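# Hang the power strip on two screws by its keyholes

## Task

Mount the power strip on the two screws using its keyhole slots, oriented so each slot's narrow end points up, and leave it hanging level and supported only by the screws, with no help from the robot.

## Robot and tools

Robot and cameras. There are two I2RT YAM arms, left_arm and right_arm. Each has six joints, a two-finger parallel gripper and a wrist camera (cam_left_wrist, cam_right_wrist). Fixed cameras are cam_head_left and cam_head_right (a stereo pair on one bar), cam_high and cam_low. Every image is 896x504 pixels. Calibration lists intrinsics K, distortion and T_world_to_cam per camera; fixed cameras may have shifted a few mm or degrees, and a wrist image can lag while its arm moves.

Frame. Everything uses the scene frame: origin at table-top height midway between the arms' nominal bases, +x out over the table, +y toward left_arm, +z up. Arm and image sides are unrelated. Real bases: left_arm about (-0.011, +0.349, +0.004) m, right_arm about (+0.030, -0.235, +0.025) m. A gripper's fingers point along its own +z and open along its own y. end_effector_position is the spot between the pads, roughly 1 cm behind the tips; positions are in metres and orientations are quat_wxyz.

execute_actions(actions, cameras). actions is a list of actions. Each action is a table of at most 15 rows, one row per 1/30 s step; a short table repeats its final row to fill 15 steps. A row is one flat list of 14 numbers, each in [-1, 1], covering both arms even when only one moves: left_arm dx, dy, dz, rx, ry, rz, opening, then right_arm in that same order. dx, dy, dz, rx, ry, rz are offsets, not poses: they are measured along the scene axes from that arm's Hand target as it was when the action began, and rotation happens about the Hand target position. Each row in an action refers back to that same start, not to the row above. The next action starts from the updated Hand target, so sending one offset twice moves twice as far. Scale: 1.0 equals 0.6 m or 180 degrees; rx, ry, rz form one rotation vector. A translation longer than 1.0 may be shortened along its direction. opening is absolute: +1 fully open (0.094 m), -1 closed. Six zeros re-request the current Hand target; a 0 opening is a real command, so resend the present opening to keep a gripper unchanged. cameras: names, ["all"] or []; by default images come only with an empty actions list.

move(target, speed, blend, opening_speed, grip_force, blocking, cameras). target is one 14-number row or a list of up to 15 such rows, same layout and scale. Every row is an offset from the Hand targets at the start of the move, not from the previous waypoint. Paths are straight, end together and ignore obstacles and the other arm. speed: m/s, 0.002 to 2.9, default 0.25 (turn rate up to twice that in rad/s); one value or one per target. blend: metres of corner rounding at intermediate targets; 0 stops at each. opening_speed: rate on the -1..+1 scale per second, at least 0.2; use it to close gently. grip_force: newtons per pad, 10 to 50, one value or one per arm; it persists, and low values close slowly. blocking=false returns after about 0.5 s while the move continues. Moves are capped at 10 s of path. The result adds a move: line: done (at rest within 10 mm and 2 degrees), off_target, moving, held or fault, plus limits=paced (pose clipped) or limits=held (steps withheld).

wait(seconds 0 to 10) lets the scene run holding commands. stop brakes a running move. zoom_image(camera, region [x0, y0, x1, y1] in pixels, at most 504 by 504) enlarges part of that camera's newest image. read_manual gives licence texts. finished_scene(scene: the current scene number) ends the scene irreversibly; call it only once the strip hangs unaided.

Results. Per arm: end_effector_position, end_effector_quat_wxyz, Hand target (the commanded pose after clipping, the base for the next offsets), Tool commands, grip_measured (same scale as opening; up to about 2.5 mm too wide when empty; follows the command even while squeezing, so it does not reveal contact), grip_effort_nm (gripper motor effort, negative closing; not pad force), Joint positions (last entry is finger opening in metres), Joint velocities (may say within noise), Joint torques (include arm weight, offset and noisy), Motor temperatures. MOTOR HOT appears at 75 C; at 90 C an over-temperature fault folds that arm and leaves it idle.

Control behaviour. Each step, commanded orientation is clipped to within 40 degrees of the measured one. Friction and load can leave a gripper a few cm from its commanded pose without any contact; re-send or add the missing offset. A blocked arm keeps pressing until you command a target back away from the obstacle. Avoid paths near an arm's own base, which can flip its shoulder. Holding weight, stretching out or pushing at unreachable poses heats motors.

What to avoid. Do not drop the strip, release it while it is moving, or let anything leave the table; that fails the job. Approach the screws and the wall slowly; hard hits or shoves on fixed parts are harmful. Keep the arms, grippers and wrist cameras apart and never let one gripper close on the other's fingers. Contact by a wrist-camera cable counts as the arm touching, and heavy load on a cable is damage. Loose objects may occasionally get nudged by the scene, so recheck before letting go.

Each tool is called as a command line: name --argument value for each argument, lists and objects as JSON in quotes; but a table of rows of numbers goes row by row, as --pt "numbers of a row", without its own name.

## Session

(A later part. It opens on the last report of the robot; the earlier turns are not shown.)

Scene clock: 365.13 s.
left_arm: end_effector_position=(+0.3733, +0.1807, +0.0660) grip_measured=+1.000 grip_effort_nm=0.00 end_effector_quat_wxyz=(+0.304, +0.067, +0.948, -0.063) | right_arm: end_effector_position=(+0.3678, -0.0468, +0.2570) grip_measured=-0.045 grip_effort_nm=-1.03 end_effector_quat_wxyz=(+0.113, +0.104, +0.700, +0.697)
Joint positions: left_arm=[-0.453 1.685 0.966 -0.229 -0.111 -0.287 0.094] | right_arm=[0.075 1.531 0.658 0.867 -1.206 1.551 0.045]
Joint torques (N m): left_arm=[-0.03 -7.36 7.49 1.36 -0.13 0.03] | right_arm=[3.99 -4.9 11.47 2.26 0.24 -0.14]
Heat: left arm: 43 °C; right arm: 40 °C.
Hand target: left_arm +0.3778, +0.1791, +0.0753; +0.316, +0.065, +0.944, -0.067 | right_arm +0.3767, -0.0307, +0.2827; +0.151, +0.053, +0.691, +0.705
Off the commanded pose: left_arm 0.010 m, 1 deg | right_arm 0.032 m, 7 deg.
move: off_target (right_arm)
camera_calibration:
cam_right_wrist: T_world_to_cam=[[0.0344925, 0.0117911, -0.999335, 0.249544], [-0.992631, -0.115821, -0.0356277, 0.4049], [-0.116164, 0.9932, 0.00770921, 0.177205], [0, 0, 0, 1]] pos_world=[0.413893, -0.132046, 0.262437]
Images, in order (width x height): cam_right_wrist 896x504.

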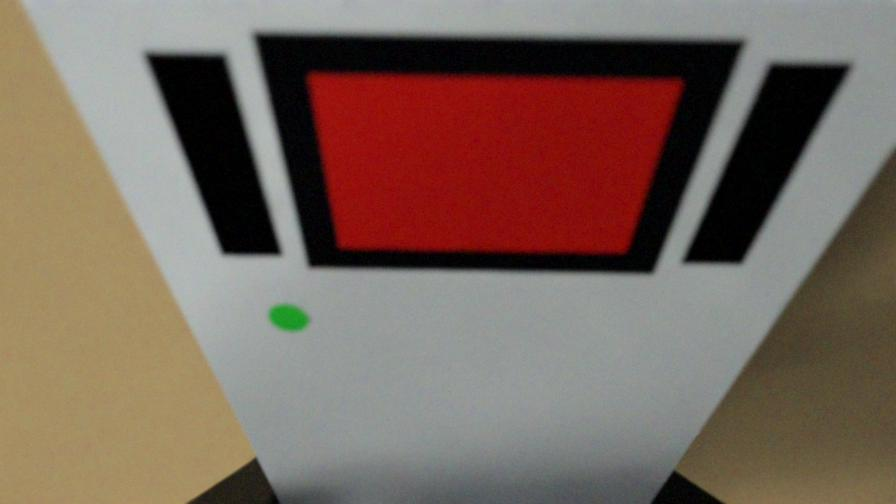

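wait --seconds 0.1 --cameras '["cam_high","cam_head_right","cam_head_left"]'

zoom_image --camera "cam_high" --region '[430, 160, 520, 230]'

zoom_image --camera "cam_high" --region '[320, 110, 410, 180]'

zoom_image --camera "cam_head_left" --region '[350, 280, 420, 350]'

zoom_image --camera "cam_head_left" --region '[390, 210, 460, 280]'

zoom_image --camera "cam_head_right" --region '[350, 270, 420, 340]'

zoom_image --camera "cam_head_right" --region '[400, 210, 470, 280]'

Scene clock: 366.13 s.
left_arm: end_effector_position=(+0.3733, +0.1807, +0.0660) grip_measured=+1.000 grip_effort_nm=0.00 end_effector_quat_wxyz=(+0.304, +0.067, +0.948, -0.063) | right_arm: end_effector_position=(+0.3678, -0.0468, +0.2570) grip_measured=-0.045 grip_effort_nm=-1.03 end_effector_quat_wxyz=(+0.113, +0.104, +0.700, +0.697)
Joint positions: left_arm=[-0.453 1.685 0.966 -0.229 -0.111 -0.287 0.094] | right_arm=[0.075 1.531 0.658 0.867 -1.206 1.551 0.045]
Joint torques (N m): left_arm=[-0.02 -7.36 7.5 1.36 -0.13 0.04] | right_arm=[4.07 -4.57 11.6 2.26 0.19 -0.15]
Heat: left arm: 43 °C; right arm: 40 °C.
Hand target: left_arm +0.3778, +0.1791, +0.0753; +0.316, +0.065, +0.944, -0.067 | right_arm +0.3767, -0.0307, +0.2827; +0.151, +0.053, +0.691, +0.705
Tool commands: left_gripper/opening=+1.0 right_gripper/opening=-0.4
Off the commanded pose: left_arm 0.010 m, 1 deg | right_arm 0.032 m, 7 deg.
wait: 0.10 s; at rest from the start
Images, in order (width x height): cam_head_left 896x504, cam_head_right 896x504, cam_high 896x504.

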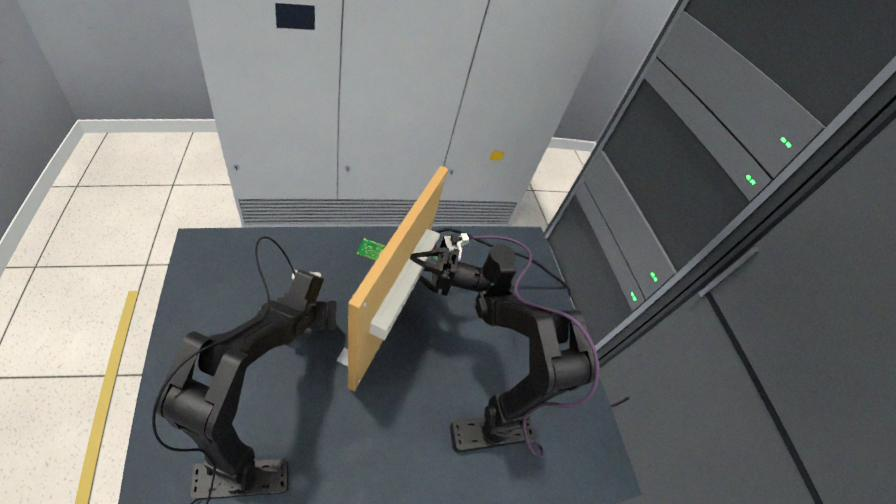

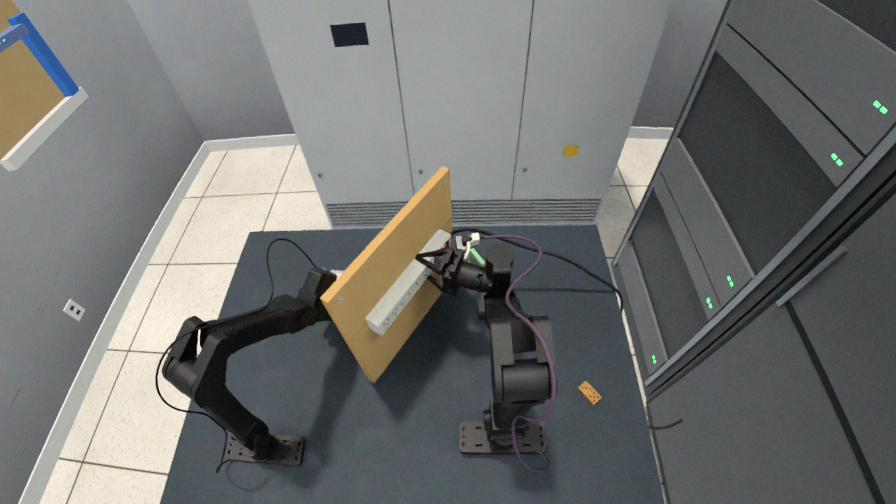

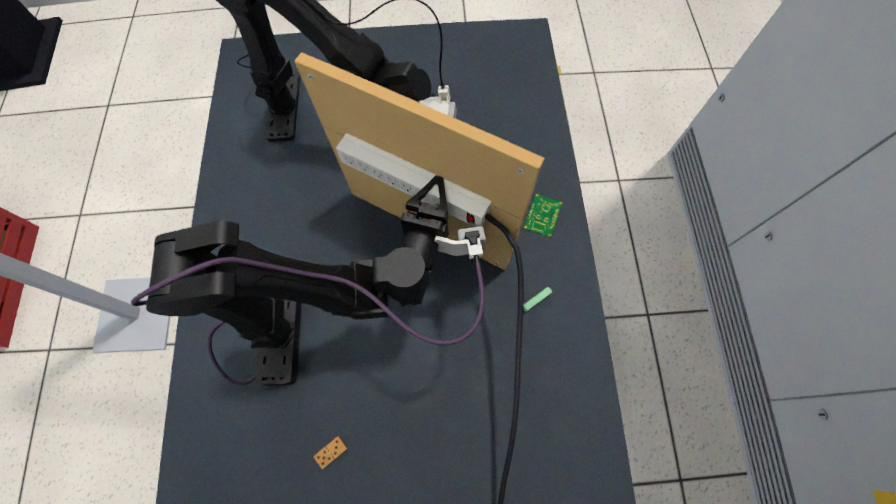

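Scaled by 5.600 from the camera's 896x504 image, which has a finer 1280x720 frame.

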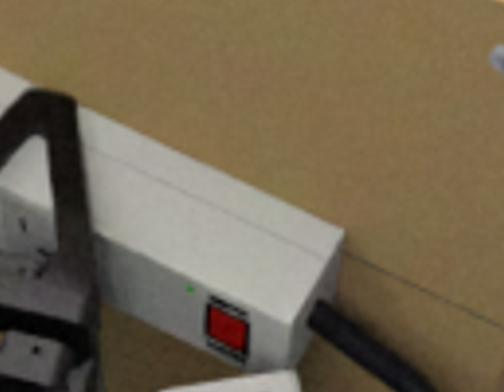

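Scaled by 5.600 from the camera's 896x504 image, which has a finer 1280x720 frame.

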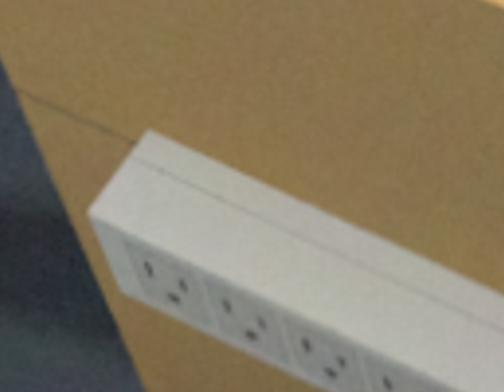

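Scaled by 7.200 from the camera's 896x504 image, which has a finer 1280x720 frame.

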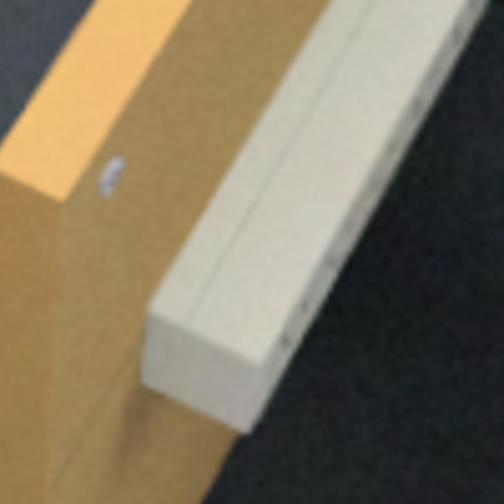

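Scaled by 7.200 from the camera's 896x504 image, which has a finer 1280x720 frame.

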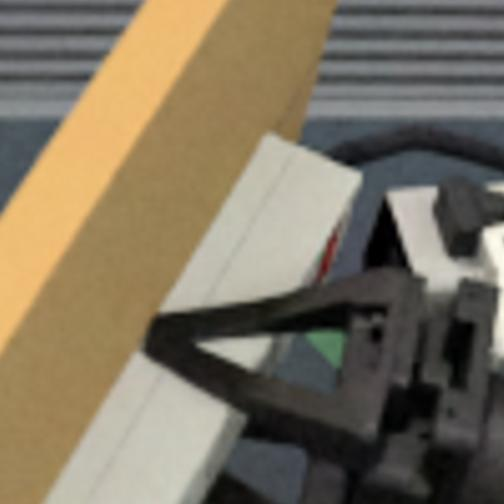

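Scaled by 7.200 from the camera's 896x504 image, which has a finer 1280x720 frame.

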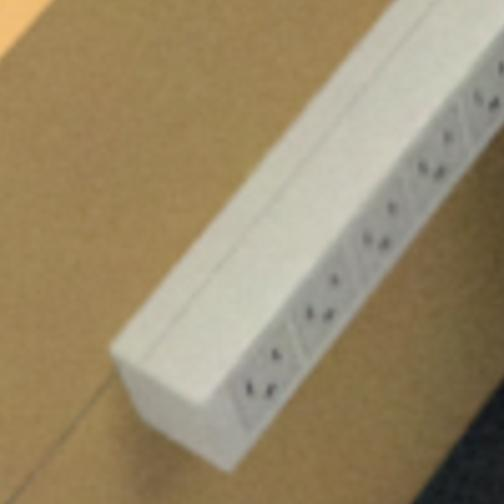

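Scaled by 7.200 from the camera's 896x504 image, which has a finer 1280x720 frame.

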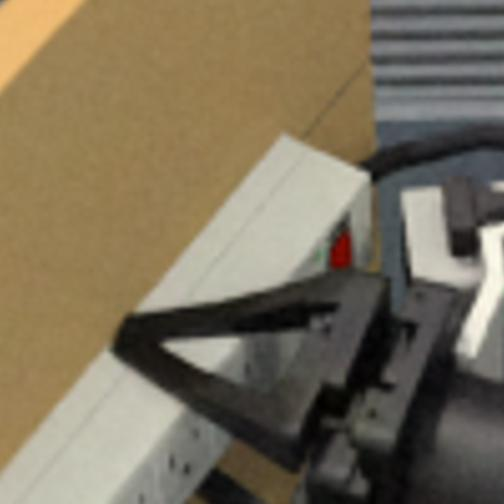

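move --pt "0 0 0 0 0 0 1 -0.042 -0.072 0 0 0 0 -0.4" --pt "0 0 0 0 0 0 1 -0.0795 -0.1072 -0.0955 0.0079 0.0168 -0.0644 -0.4" --speed '[0.06,0.08]' --blend '[0.01,0]' --cameras '["cam_right_wrist","cam_high","cam_head_right","cam_head_left"]'

Scene clock: 377.83 s.
left_arm: end_effector_position=(+0.3733, +0.1807, +0.0660) grip_measured=+1.000 grip_effort_nm=0.00 end_effector_quat_wxyz=(+0.304, +0.067, +0.948, -0.063) | right_arm: end_effector_position=(+0.3585, -0.0619, +0.2520) grip_measured=-0.037 grip_effort_nm=-1.04 end_effector_quat_wxyz=(+0.202, +0.159, +0.658, +0.707)
Joint positions: left_arm=[-0.453 1.685 0.966 -0.229 -0.111 -0.287 0.094] | right_arm=[0.087 1.47 0.438 1.182 -0.983 1.654 0.045]
Joint torques (N m): left_arm=[-0.03 -7.36 7.5 1.36 -0.13 0.04] | right_arm=[-10.13 -7.65 -4.27 1.97 -1.22 -0.61]
Heat: left arm: 43 °C; right arm: 40 °C.
Hand target: left_arm +0.3778, +0.1791, +0.0753; +0.316, +0.065, +0.944, -0.067 | right_arm +0.3290, -0.0950, +0.2254; +0.203, +0.143, +0.677, +0.693
Off the commanded pose: left_arm 0.010 m, 1 deg | right_arm 0.052 m, 3 deg.
move: off_target (right_arm)
camera_calibration:
cam_right_wrist: T_world_to_cam=[[0.102445, 0.0646225, -0.992637, 0.22235], [-0.990772, 0.0956523, -0.0960254, 0.421454], [0.0887427, 0.993315, 0.0738253, 0.101117], [0, 0, 0, 1]] pos_world=[0.385813, -0.155122, 0.253718]
Images, in order (width x height): cam_head_left 896x504, cam_head_right 896x504, cam_high 896x504, cam_right_wrist 896x504.

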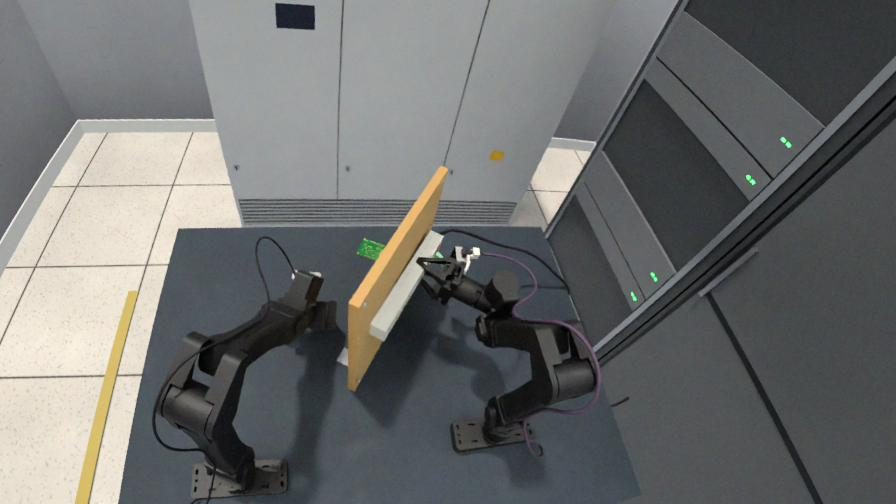

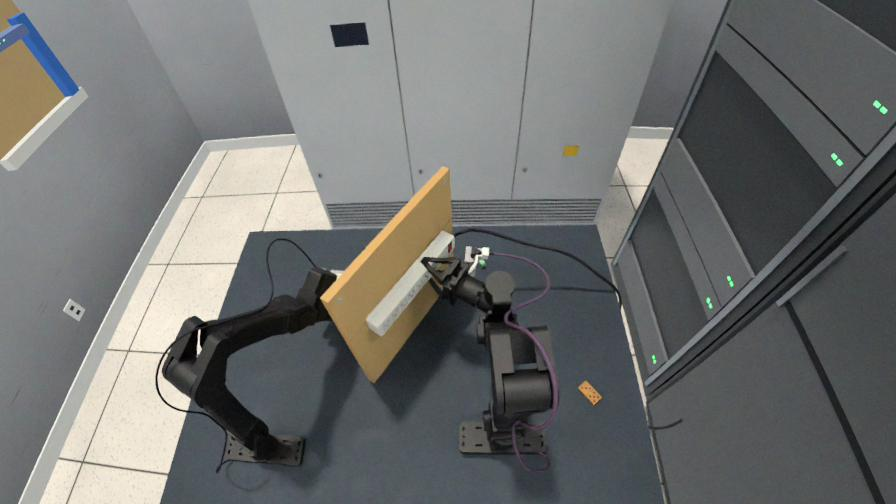

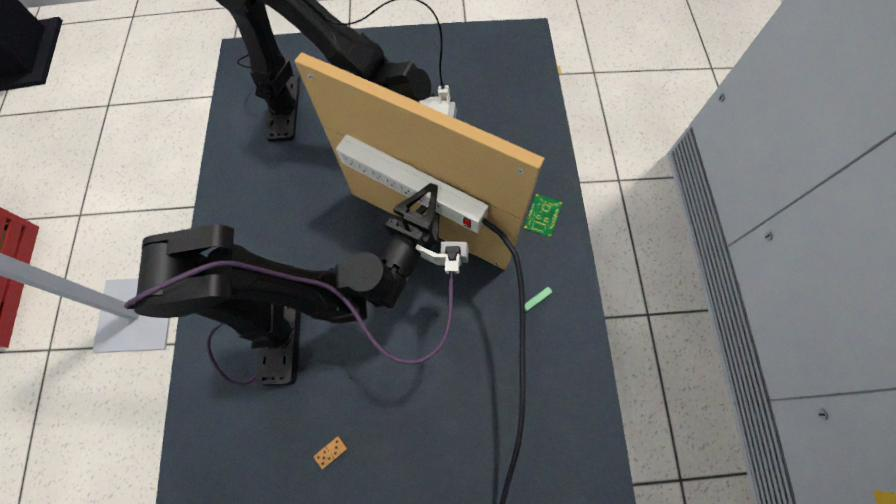

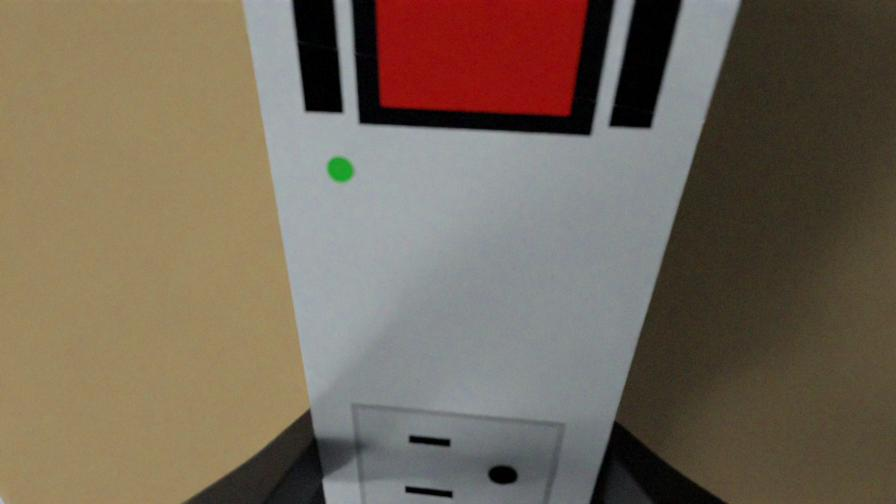

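move --target '[0,0,0,0,0,0,1, 0.0408,0.0635,0.0743,0,0,0,-0.4]' --speed 0.1 --cameras '["cam_right_wrist","cam_high","cam_head_right","cam_head_left"]'

zoom_image --camera "cam_high" --region '[320, 110, 410, 180]'

zoom_image --camera "cam_high" --region '[430, 160, 520, 230]'

zoom_image --camera "cam_head_left" --region '[350, 280, 420, 350]'

zoom_image --camera "cam_head_left" --region '[390, 210, 460, 280]'

zoom_image --camera "cam_head_right" --region '[350, 270, 420, 340]'

zoom_image --camera "cam_head_right" --region '[400, 210, 470, 280]'

Scene clock: 381.20 s.
left_arm: end_effector_position=(+0.3733, +0.1807, +0.0660) grip_measured=+1.000 grip_effort_nm=0.00 end_effector_quat_wxyz=(+0.304, +0.067, +0.948, -0.063) | right_arm: end_effector_position=(+0.3610, -0.0596, +0.2560) grip_measured=-0.040 grip_effort_nm=-1.03 end_effector_quat_wxyz=(+0.196, +0.174, +0.676, +0.689)
Joint positions: left_arm=[-0.453 1.685 0.966 -0.229 -0.111 -0.287 0.094] | right_arm=[0.099 1.385 0.484 0.946 -0.961 1.582 0.045]
Joint torques (N m): left_arm=[-0.03 -7.38 7.5 1.36 -0.13 0.04] | right_arm=[-0.03 -7.62 7.15 1.65 -0.4 -0.23]
Heat: left arm: 43 °C; right arm: 39 °C.
Hand target: left_arm +0.3778, +0.1791, +0.0753; +0.316, +0.065, +0.944, -0.067 | right_arm +0.3535, -0.0570, +0.2701; +0.203, +0.143, +0.677, +0.693
Off the commanded pose: left_arm 0.010 m, 1 deg | right_arm 0.016 m, 4 deg.
move: off_target (right_arm)
camera_calibration:
cam_right_wrist: T_world_to_cam=[[0.061184, 0.0222191, -0.997879, 0.239647], [-0.992748, 0.105005, -0.0585313, 0.415739], [0.103481, 0.994223, 0.0284825, 0.104602], [0, 0, 0, 1]] pos_world=[0.387237, -0.152977, 0.260493]
Images, in order (width x height): cam_head_left 896x504, cam_head_right 896x504, cam_high 896x504, cam_right_wrist 896x504.

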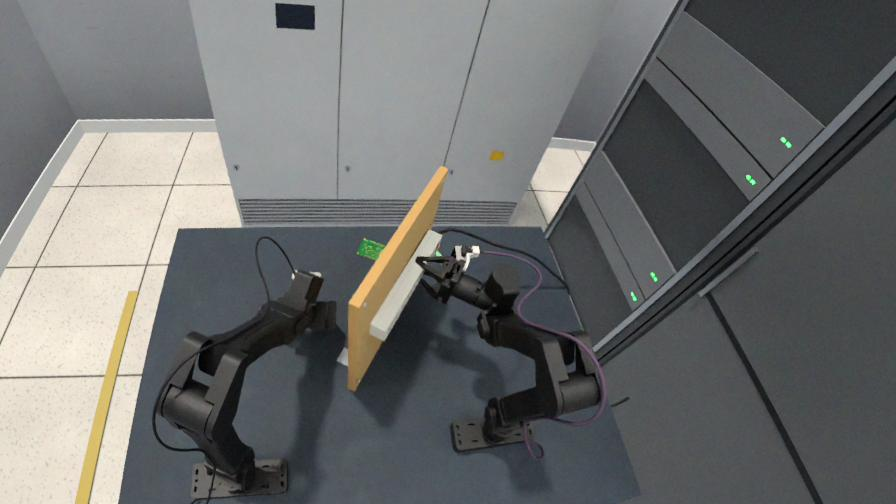

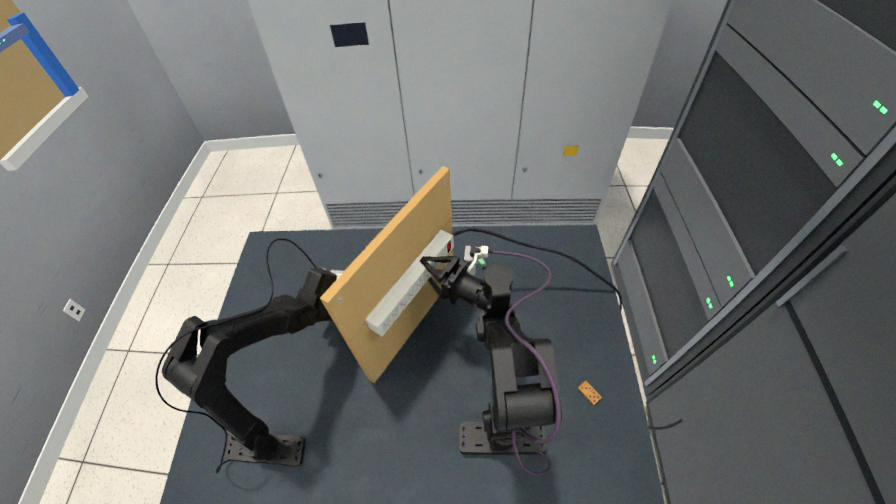

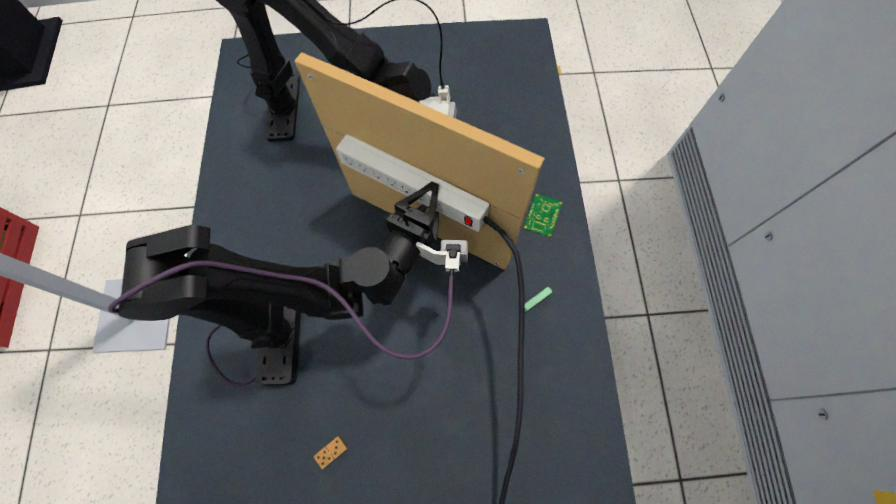

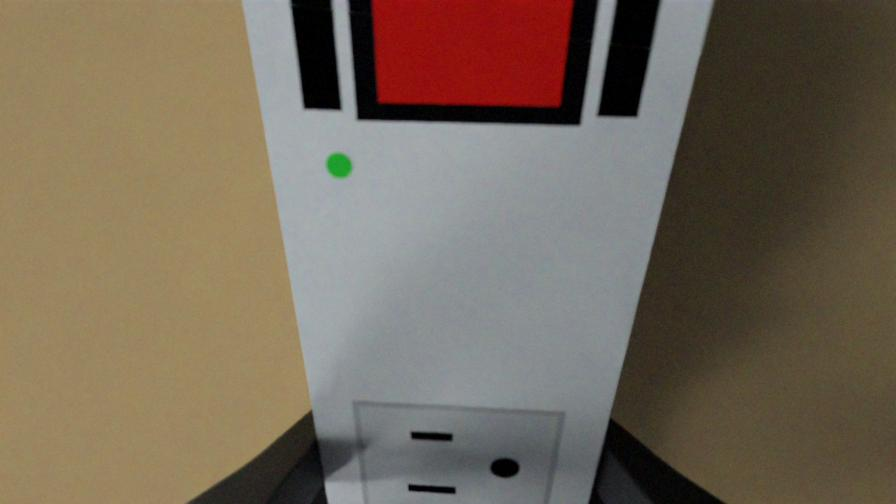

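Scaled by 5.600 from the camera's 896x504 image, which has a finer 1280x720 frame.

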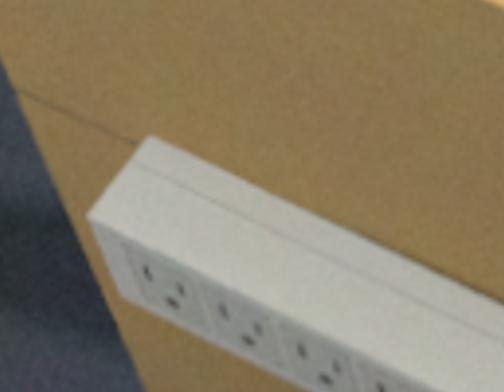

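Scaled by 5.600 from the camera's 896x504 image, which has a finer 1280x720 frame.

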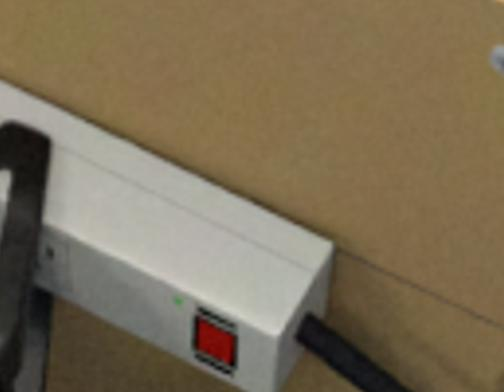

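Scaled by 7.200 from the camera's 896x504 image, which has a finer 1280x720 frame.

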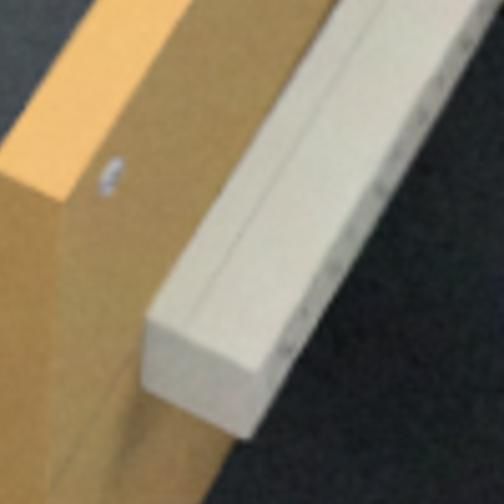

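Scaled by 7.200 from the camera's 896x504 image, which has a finer 1280x720 frame.

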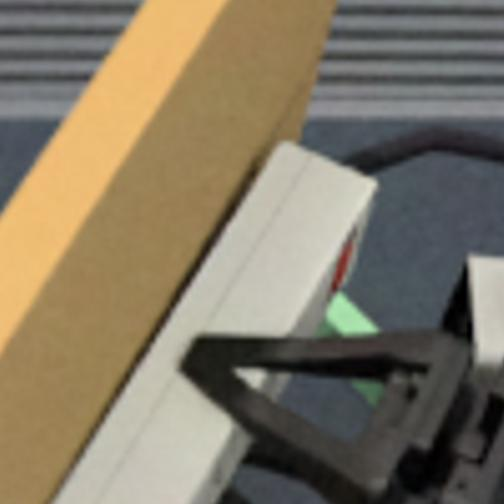

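Scaled by 7.200 from the camera's 896x504 image, which has a finer 1280x720 frame.

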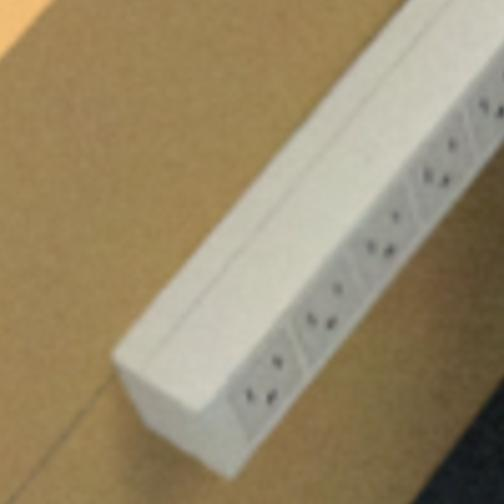

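Scaled by 7.200 from the camera's 896x504 image, which has a finer 1280x720 frame.

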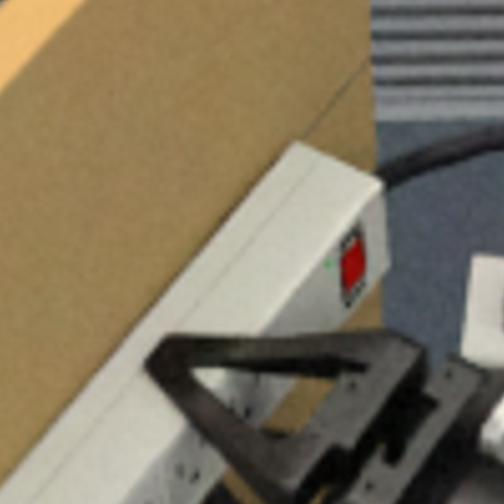

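move --target '[0,0,0,0,0,0,1, 0,0,0.0045,0.0031,0.0053,0,-0.4]' --speed 0.04 --cameras '[]'

Scene clock: 386.97 s.
left_arm: end_effector_position=(+0.3733, +0.1807, +0.0660) grip_measured=+1.000 grip_effort_nm=0.00 end_effector_quat_wxyz=(+0.304, +0.067, +0.948, -0.063) | right_arm: end_effector_position=(+0.3610, -0.0595, +0.2562) grip_measured=-0.040 grip_effort_nm=-1.03 end_effector_quat_wxyz=(+0.194, +0.176, +0.677, +0.688)
Joint positions: left_arm=[-0.453 1.685 0.966 -0.229 -0.111 -0.287 0.094] | right_arm=[0.1 1.379 0.488 0.927 -0.961 1.58 0.045]
Joint torques (N m): left_arm=[-0.02 -7.38 7.5 1.36 -0.12 0.03] | right_arm=[-0.1 -7.84 7.39 1.65 -0.37 0.04]
Heat: left arm: 43 °C; right arm: 39 °C.
Hand target: left_arm +0.3778, +0.1791, +0.0753; +0.316, +0.065, +0.944, -0.067 | right_arm +0.3535, -0.0569, +0.2728; +0.197, +0.150, +0.675, +0.695
Off the commanded pose: left_arm 0.010 m, 1 deg | right_arm 0.018 m, 3 deg.
move: off_target (right_arm)
No camera images: "cameras" was empty.

move --target '[0,0,0,0,0,0,1, 0,0,0.007,0.0045,0.0078,0,-0.4]' --speed 0.04 --cameras '[]'

Scene clock: 388.33 s.
left_arm: end_effector_position=(+0.3733, +0.1807, +0.0660) grip_measured=+1.000 grip_effort_nm=0.00 end_effector_quat_wxyz=(+0.304, +0.067, +0.948, -0.063) | right_arm: end_effector_position=(+0.3610, -0.0594, +0.2564) grip_measured=-0.041 grip_effort_nm=-1.03 end_effector_quat_wxyz=(+0.192, +0.179, +0.679, +0.686)
Joint positions: left_arm=[-0.453 1.685 0.966 -0.229 -0.111 -0.287 0.094] | right_arm=[0.101 1.369 0.492 0.901 -0.958 1.575 0.045]
Joint torques (N m): left_arm=[-0.03 -7.36 7.5 1.36 -0.13 0.04] | right_arm=[0.01 -8.29 8.08 1.67 -0.38 0.32]
Heat: left arm: 43 °C; right arm: 39 °C.
Hand target: left_arm +0.3778, +0.1791, +0.0753; +0.316, +0.065, +0.944, -0.067 | right_arm +0.3535, -0.0569, +0.2769; +0.187, +0.160, +0.673, +0.698
Off the commanded pose: left_arm 0.010 m, 1 deg | right_arm 0.022 m, 3 deg.
move: off_target (right_arm)
No camera images: "cameras" was empty.

move --target '[0,0,0,0,0,0,1, 0,0,0.01,0.0015,0.0026,0,-0.4]' --speed 0.04 --cameras '["cam_high","cam_head_left","cam_head_right","cam_right_wrist"]'

zoom_image --camera "cam_high" --region '[320, 110, 410, 180]'

zoom_image --camera "cam_high" --region '[430, 160, 520, 230]'

zoom_image --camera "cam_head_left" --region '[350, 280, 420, 350]'

zoom_image --camera "cam_head_left" --region '[390, 210, 460, 280]'

zoom_image --camera "cam_head_right" --region '[350, 270, 420, 340]'

zoom_image --camera "cam_head_right" --region '[400, 210, 470, 280]'

Scene clock: 397.20 s.
left_arm: end_effector_position=(+0.3733, +0.1807, +0.0660) grip_measured=+1.000 grip_effort_nm=0.00 end_effector_quat_wxyz=(+0.304, +0.067, +0.948, -0.063) | right_arm: end_effector_position=(+0.3611, -0.0593, +0.2569) grip_measured=-0.041 grip_effort_nm=-1.03 end_effector_quat_wxyz=(+0.191, +0.182, +0.682, +0.682)
Joint positions: left_arm=[-0.453 1.685 0.966 -0.229 -0.111 -0.287 0.094] | right_arm=[0.102 1.356 0.502 0.858 -0.955 1.563 0.045]
Joint torques (N m): left_arm=[-0.03 -7.36 7.5 1.36 -0.13 0.03] | right_arm=[-0.32 -8.7 8.43 1.76 -0.4 0.48]
Heat: left arm: 43 °C; right arm: 39 °C.
Hand target: left_arm +0.3778, +0.1791, +0.0753; +0.316, +0.065, +0.944, -0.067 | right_arm +0.3535, -0.0569, +0.2830; +0.184, +0.163, +0.672, +0.699
Off the commanded pose: left_arm 0.010 m, 1 deg | right_arm 0.027 m, 3 deg.
move: off_target (right_arm)
camera_calibration:
cam_right_wrist: T_world_to_cam=[[0.0373217, 0.0090462, -0.999262, 0.24868], [-0.993523, 0.107733, -0.036132, 0.410518], [0.107326, 0.994139, 0.0130084, 0.106883], [0, 0, 0, 1]] pos_world=[0.387107, -0.152733, 0.261939]
Images, in order (width x height): cam_head_left 896x504, cam_head_right 896x504, cam_high 896x504, cam_right_wrist 896x504.

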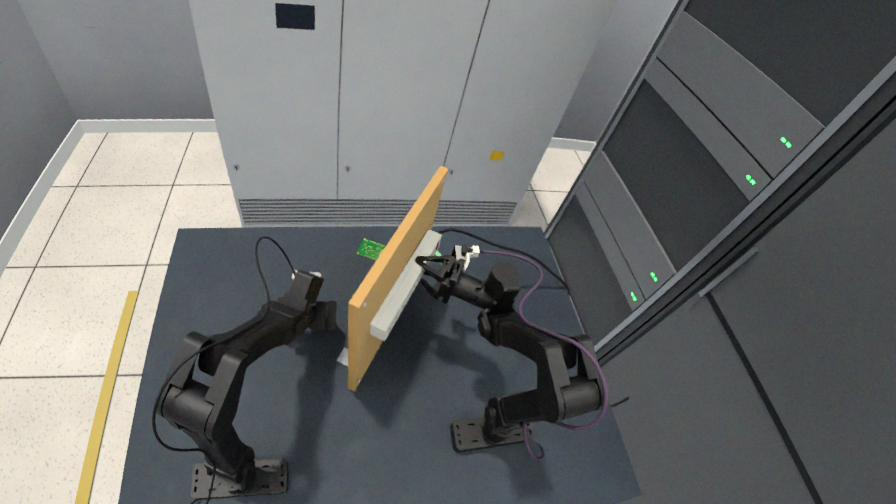

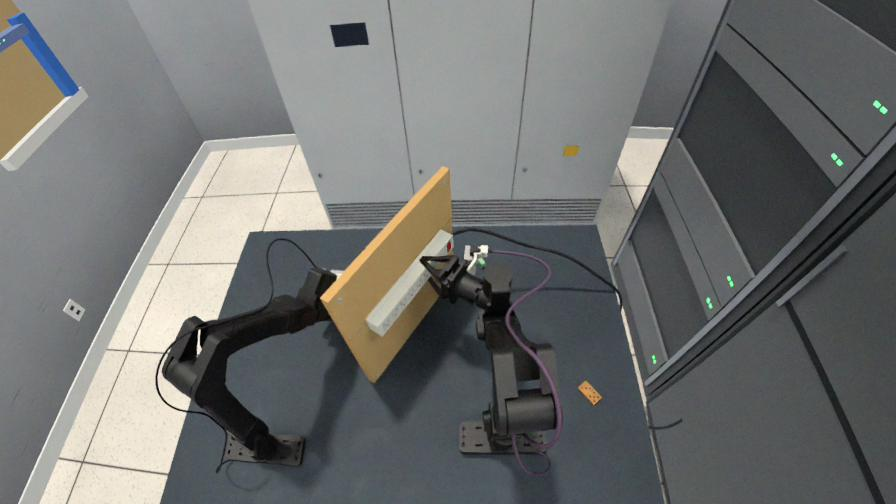

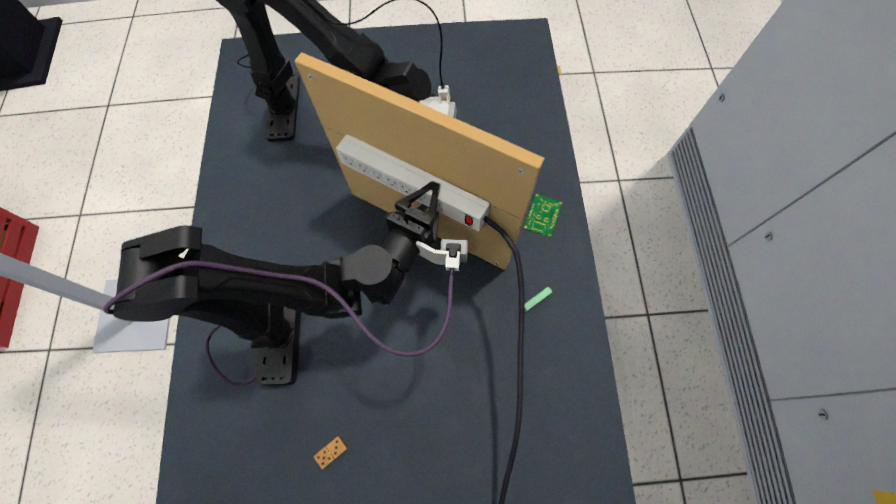

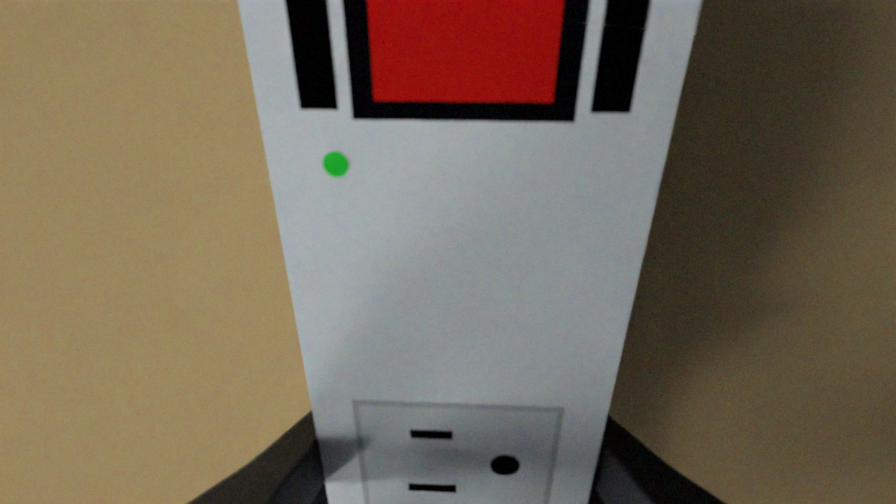

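Scaled by 5.600 from the camera's 896x504 image, which has a finer 1280x720 frame.

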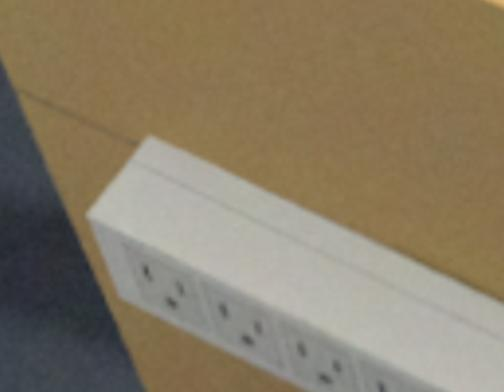

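Scaled by 5.600 from the camera's 896x504 image, which has a finer 1280x720 frame.

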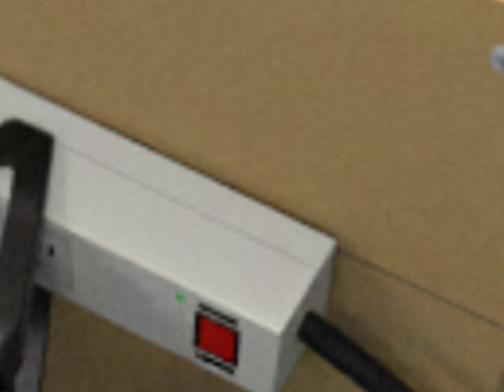

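Scaled by 7.200 from the camera's 896x504 image, which has a finer 1280x720 frame.

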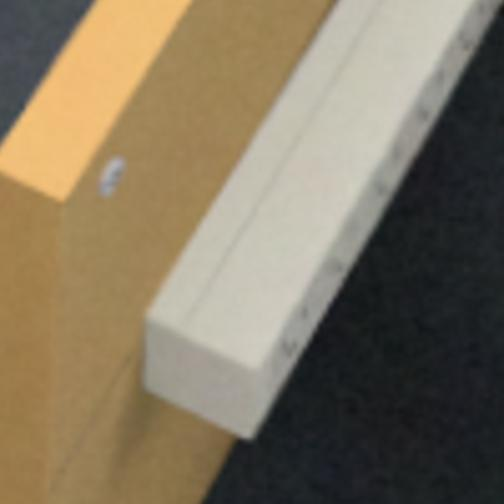

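Scaled by 7.200 from the camera's 896x504 image, which has a finer 1280x720 frame.

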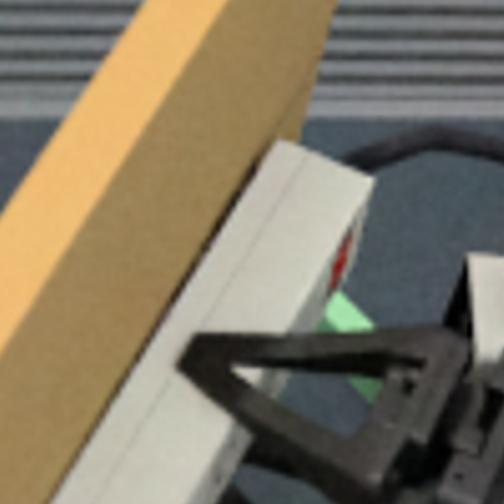

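Scaled by 7.200 from the camera's 896x504 image, which has a finer 1280x720 frame.

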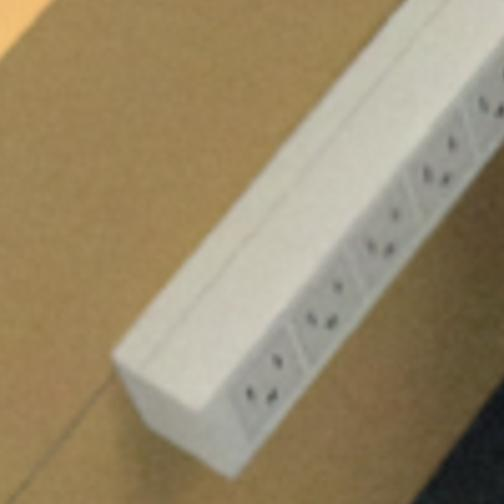

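Scaled by 7.200 from the camera's 896x504 image, which has a finer 1280x720 frame.

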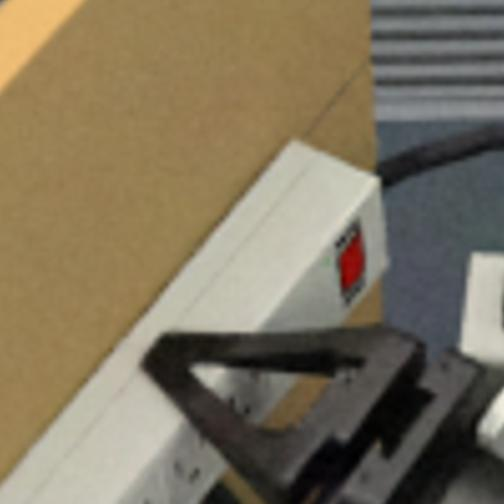

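move --target '[0,0,0,0,0,0,1, 0.0084,0.0144,0,0,0,0.009,-0.4]' --speed 0.04 --cameras '["cam_high","cam_head_left","cam_head_right","cam_right_wrist"]'

zoom_image --camera "cam_high" --region '[430, 160, 520, 230]'

zoom_image --camera "cam_head_left" --region '[390, 210, 460, 280]'

zoom_image --camera "cam_head_right" --region '[400, 210, 470, 280]'

zoom_image --camera "cam_high" --region '[320, 110, 410, 180]'

Scene clock: 401.10 s.
left_arm: end_effector_position=(+0.3733, +0.1807, +0.0660) grip_measured=+1.000 grip_effort_nm=0.00 end_effector_quat_wxyz=(+0.304, +0.067, +0.948, -0.063) | right_arm: end_effector_position=(+0.3609, -0.0569, +0.2573) grip_measured=-0.041 grip_effort_nm=-1.03 end_effector_quat_wxyz=(+0.186, +0.179, +0.686, +0.681)
Joint positions: left_arm=[-0.453 1.685 0.966 -0.229 -0.111 -0.287 0.094] | right_arm=[0.107 1.356 0.514 0.834 -0.962 1.554 0.045]
Joint torques (N m): left_arm=[-0.03 -7.36 7.5 1.36 -0.13 0.03] | right_arm=[1.02 -5.18 10.24 2.02 -0.44 0.57]
Heat: left arm: 43 °C; right arm: 40 °C.
Hand target: left_arm +0.3778, +0.1791, +0.0753; +0.316, +0.065, +0.944, -0.067 | right_arm +0.3586, -0.0484, +0.2829; +0.174, +0.154, +0.674, +0.701
Off the commanded pose: left_arm 0.010 m, 1 deg | right_arm 0.027 m, 4 deg.
move: off_target (right_arm)
camera_calibration:
cam_right_wrist: T_world_to_cam=[[0.0330486, 0.00386815, -0.999446, 0.250352], [-0.994875, 0.0957331, -0.0325269, 0.409022], [0.0955542, 0.9954, 0.00701217, 0.110326], [0, 0, 0, 1]] pos_world=[0.38811, -0.149944, 0.262744]
Images, in order (width x height): cam_head_left 896x504, cam_head_right 896x504, cam_high 896x504, cam_right_wrist 896x504.

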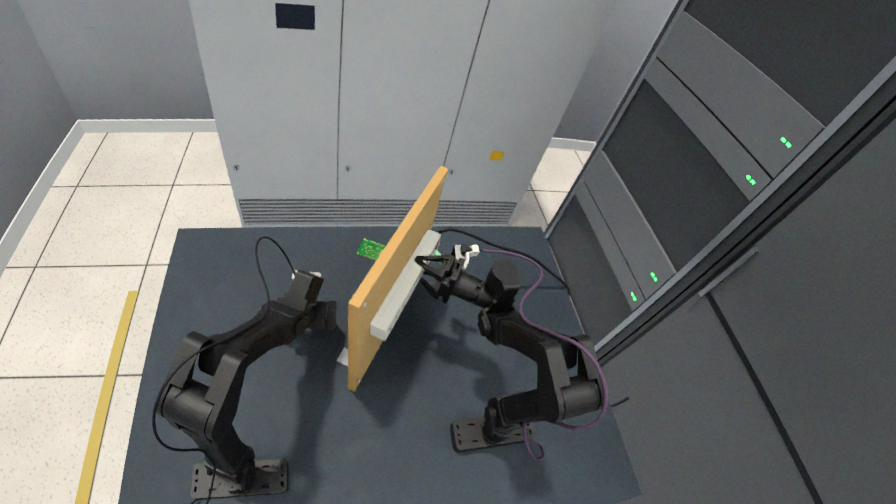

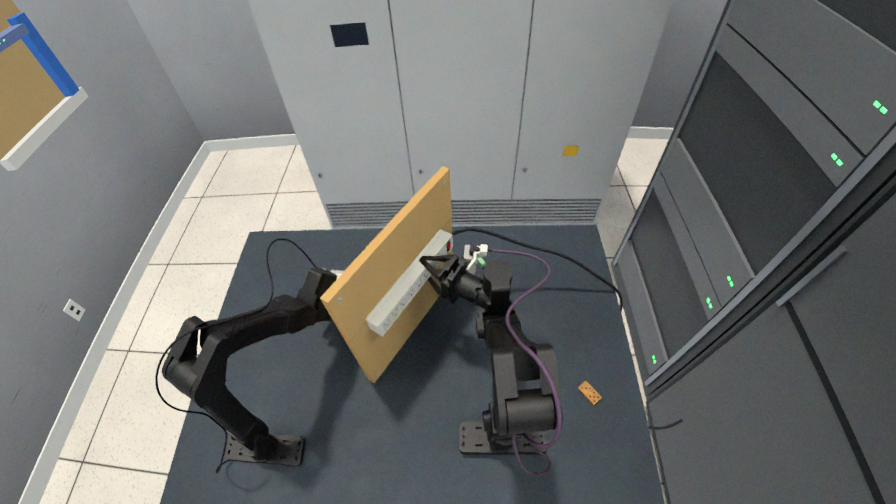

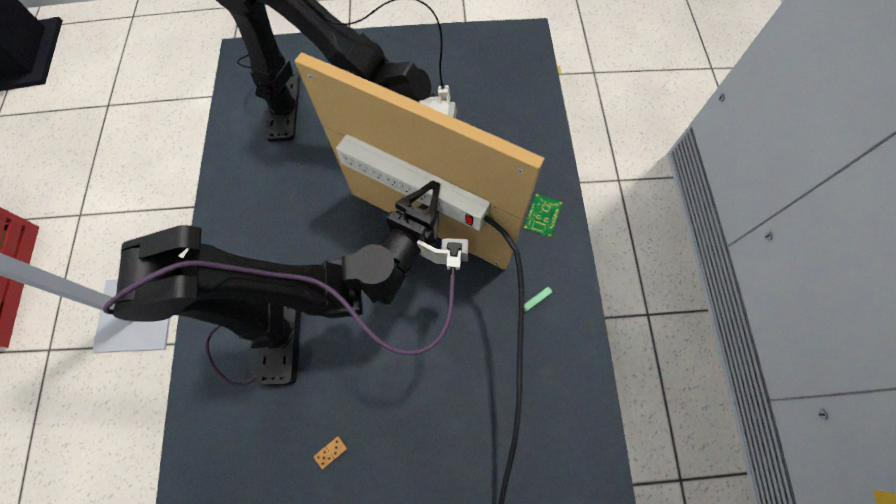

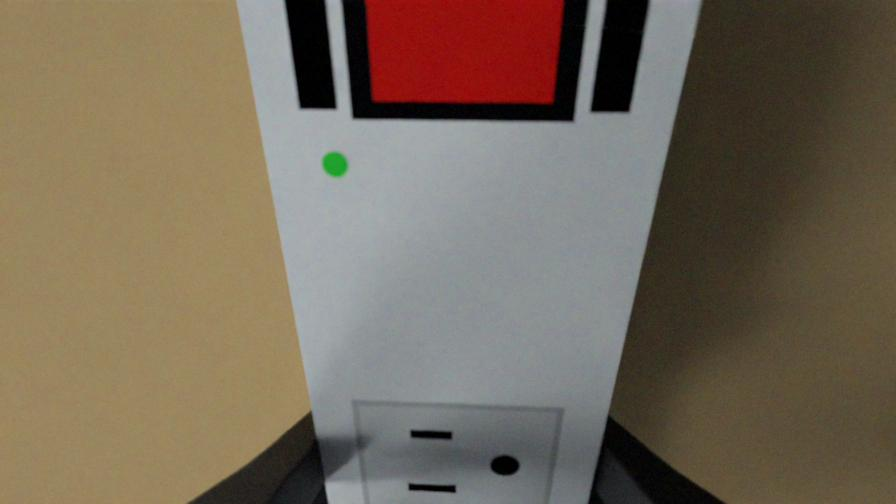

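Scaled by 5.600 from the camera's 896x504 image, which has a finer 1280x720 frame.

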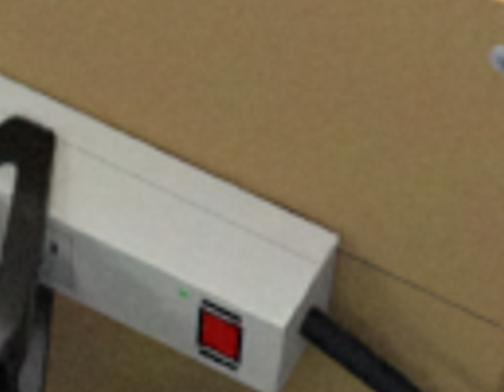

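Scaled by 7.200 from the camera's 896x504 image, which has a finer 1280x720 frame.

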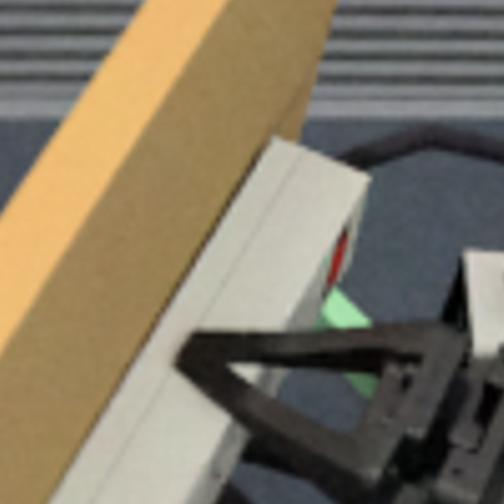

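Scaled by 7.200 from the camera's 896x504 image, which has a finer 1280x720 frame.

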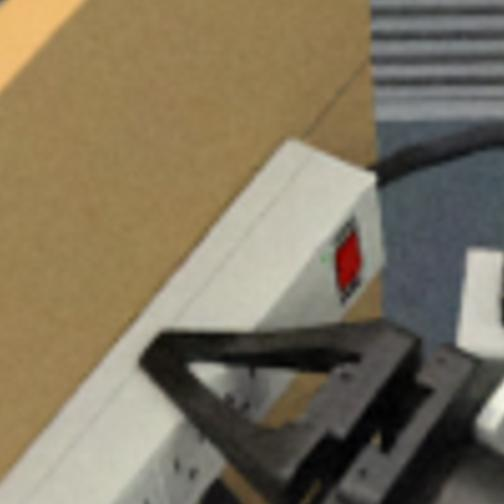

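Scaled by 5.600 from the camera's 896x504 image, which has a finer 1280x720 frame.

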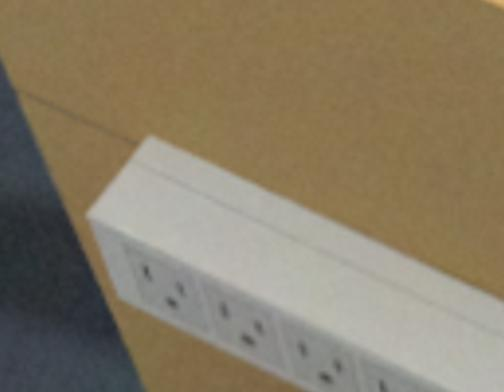

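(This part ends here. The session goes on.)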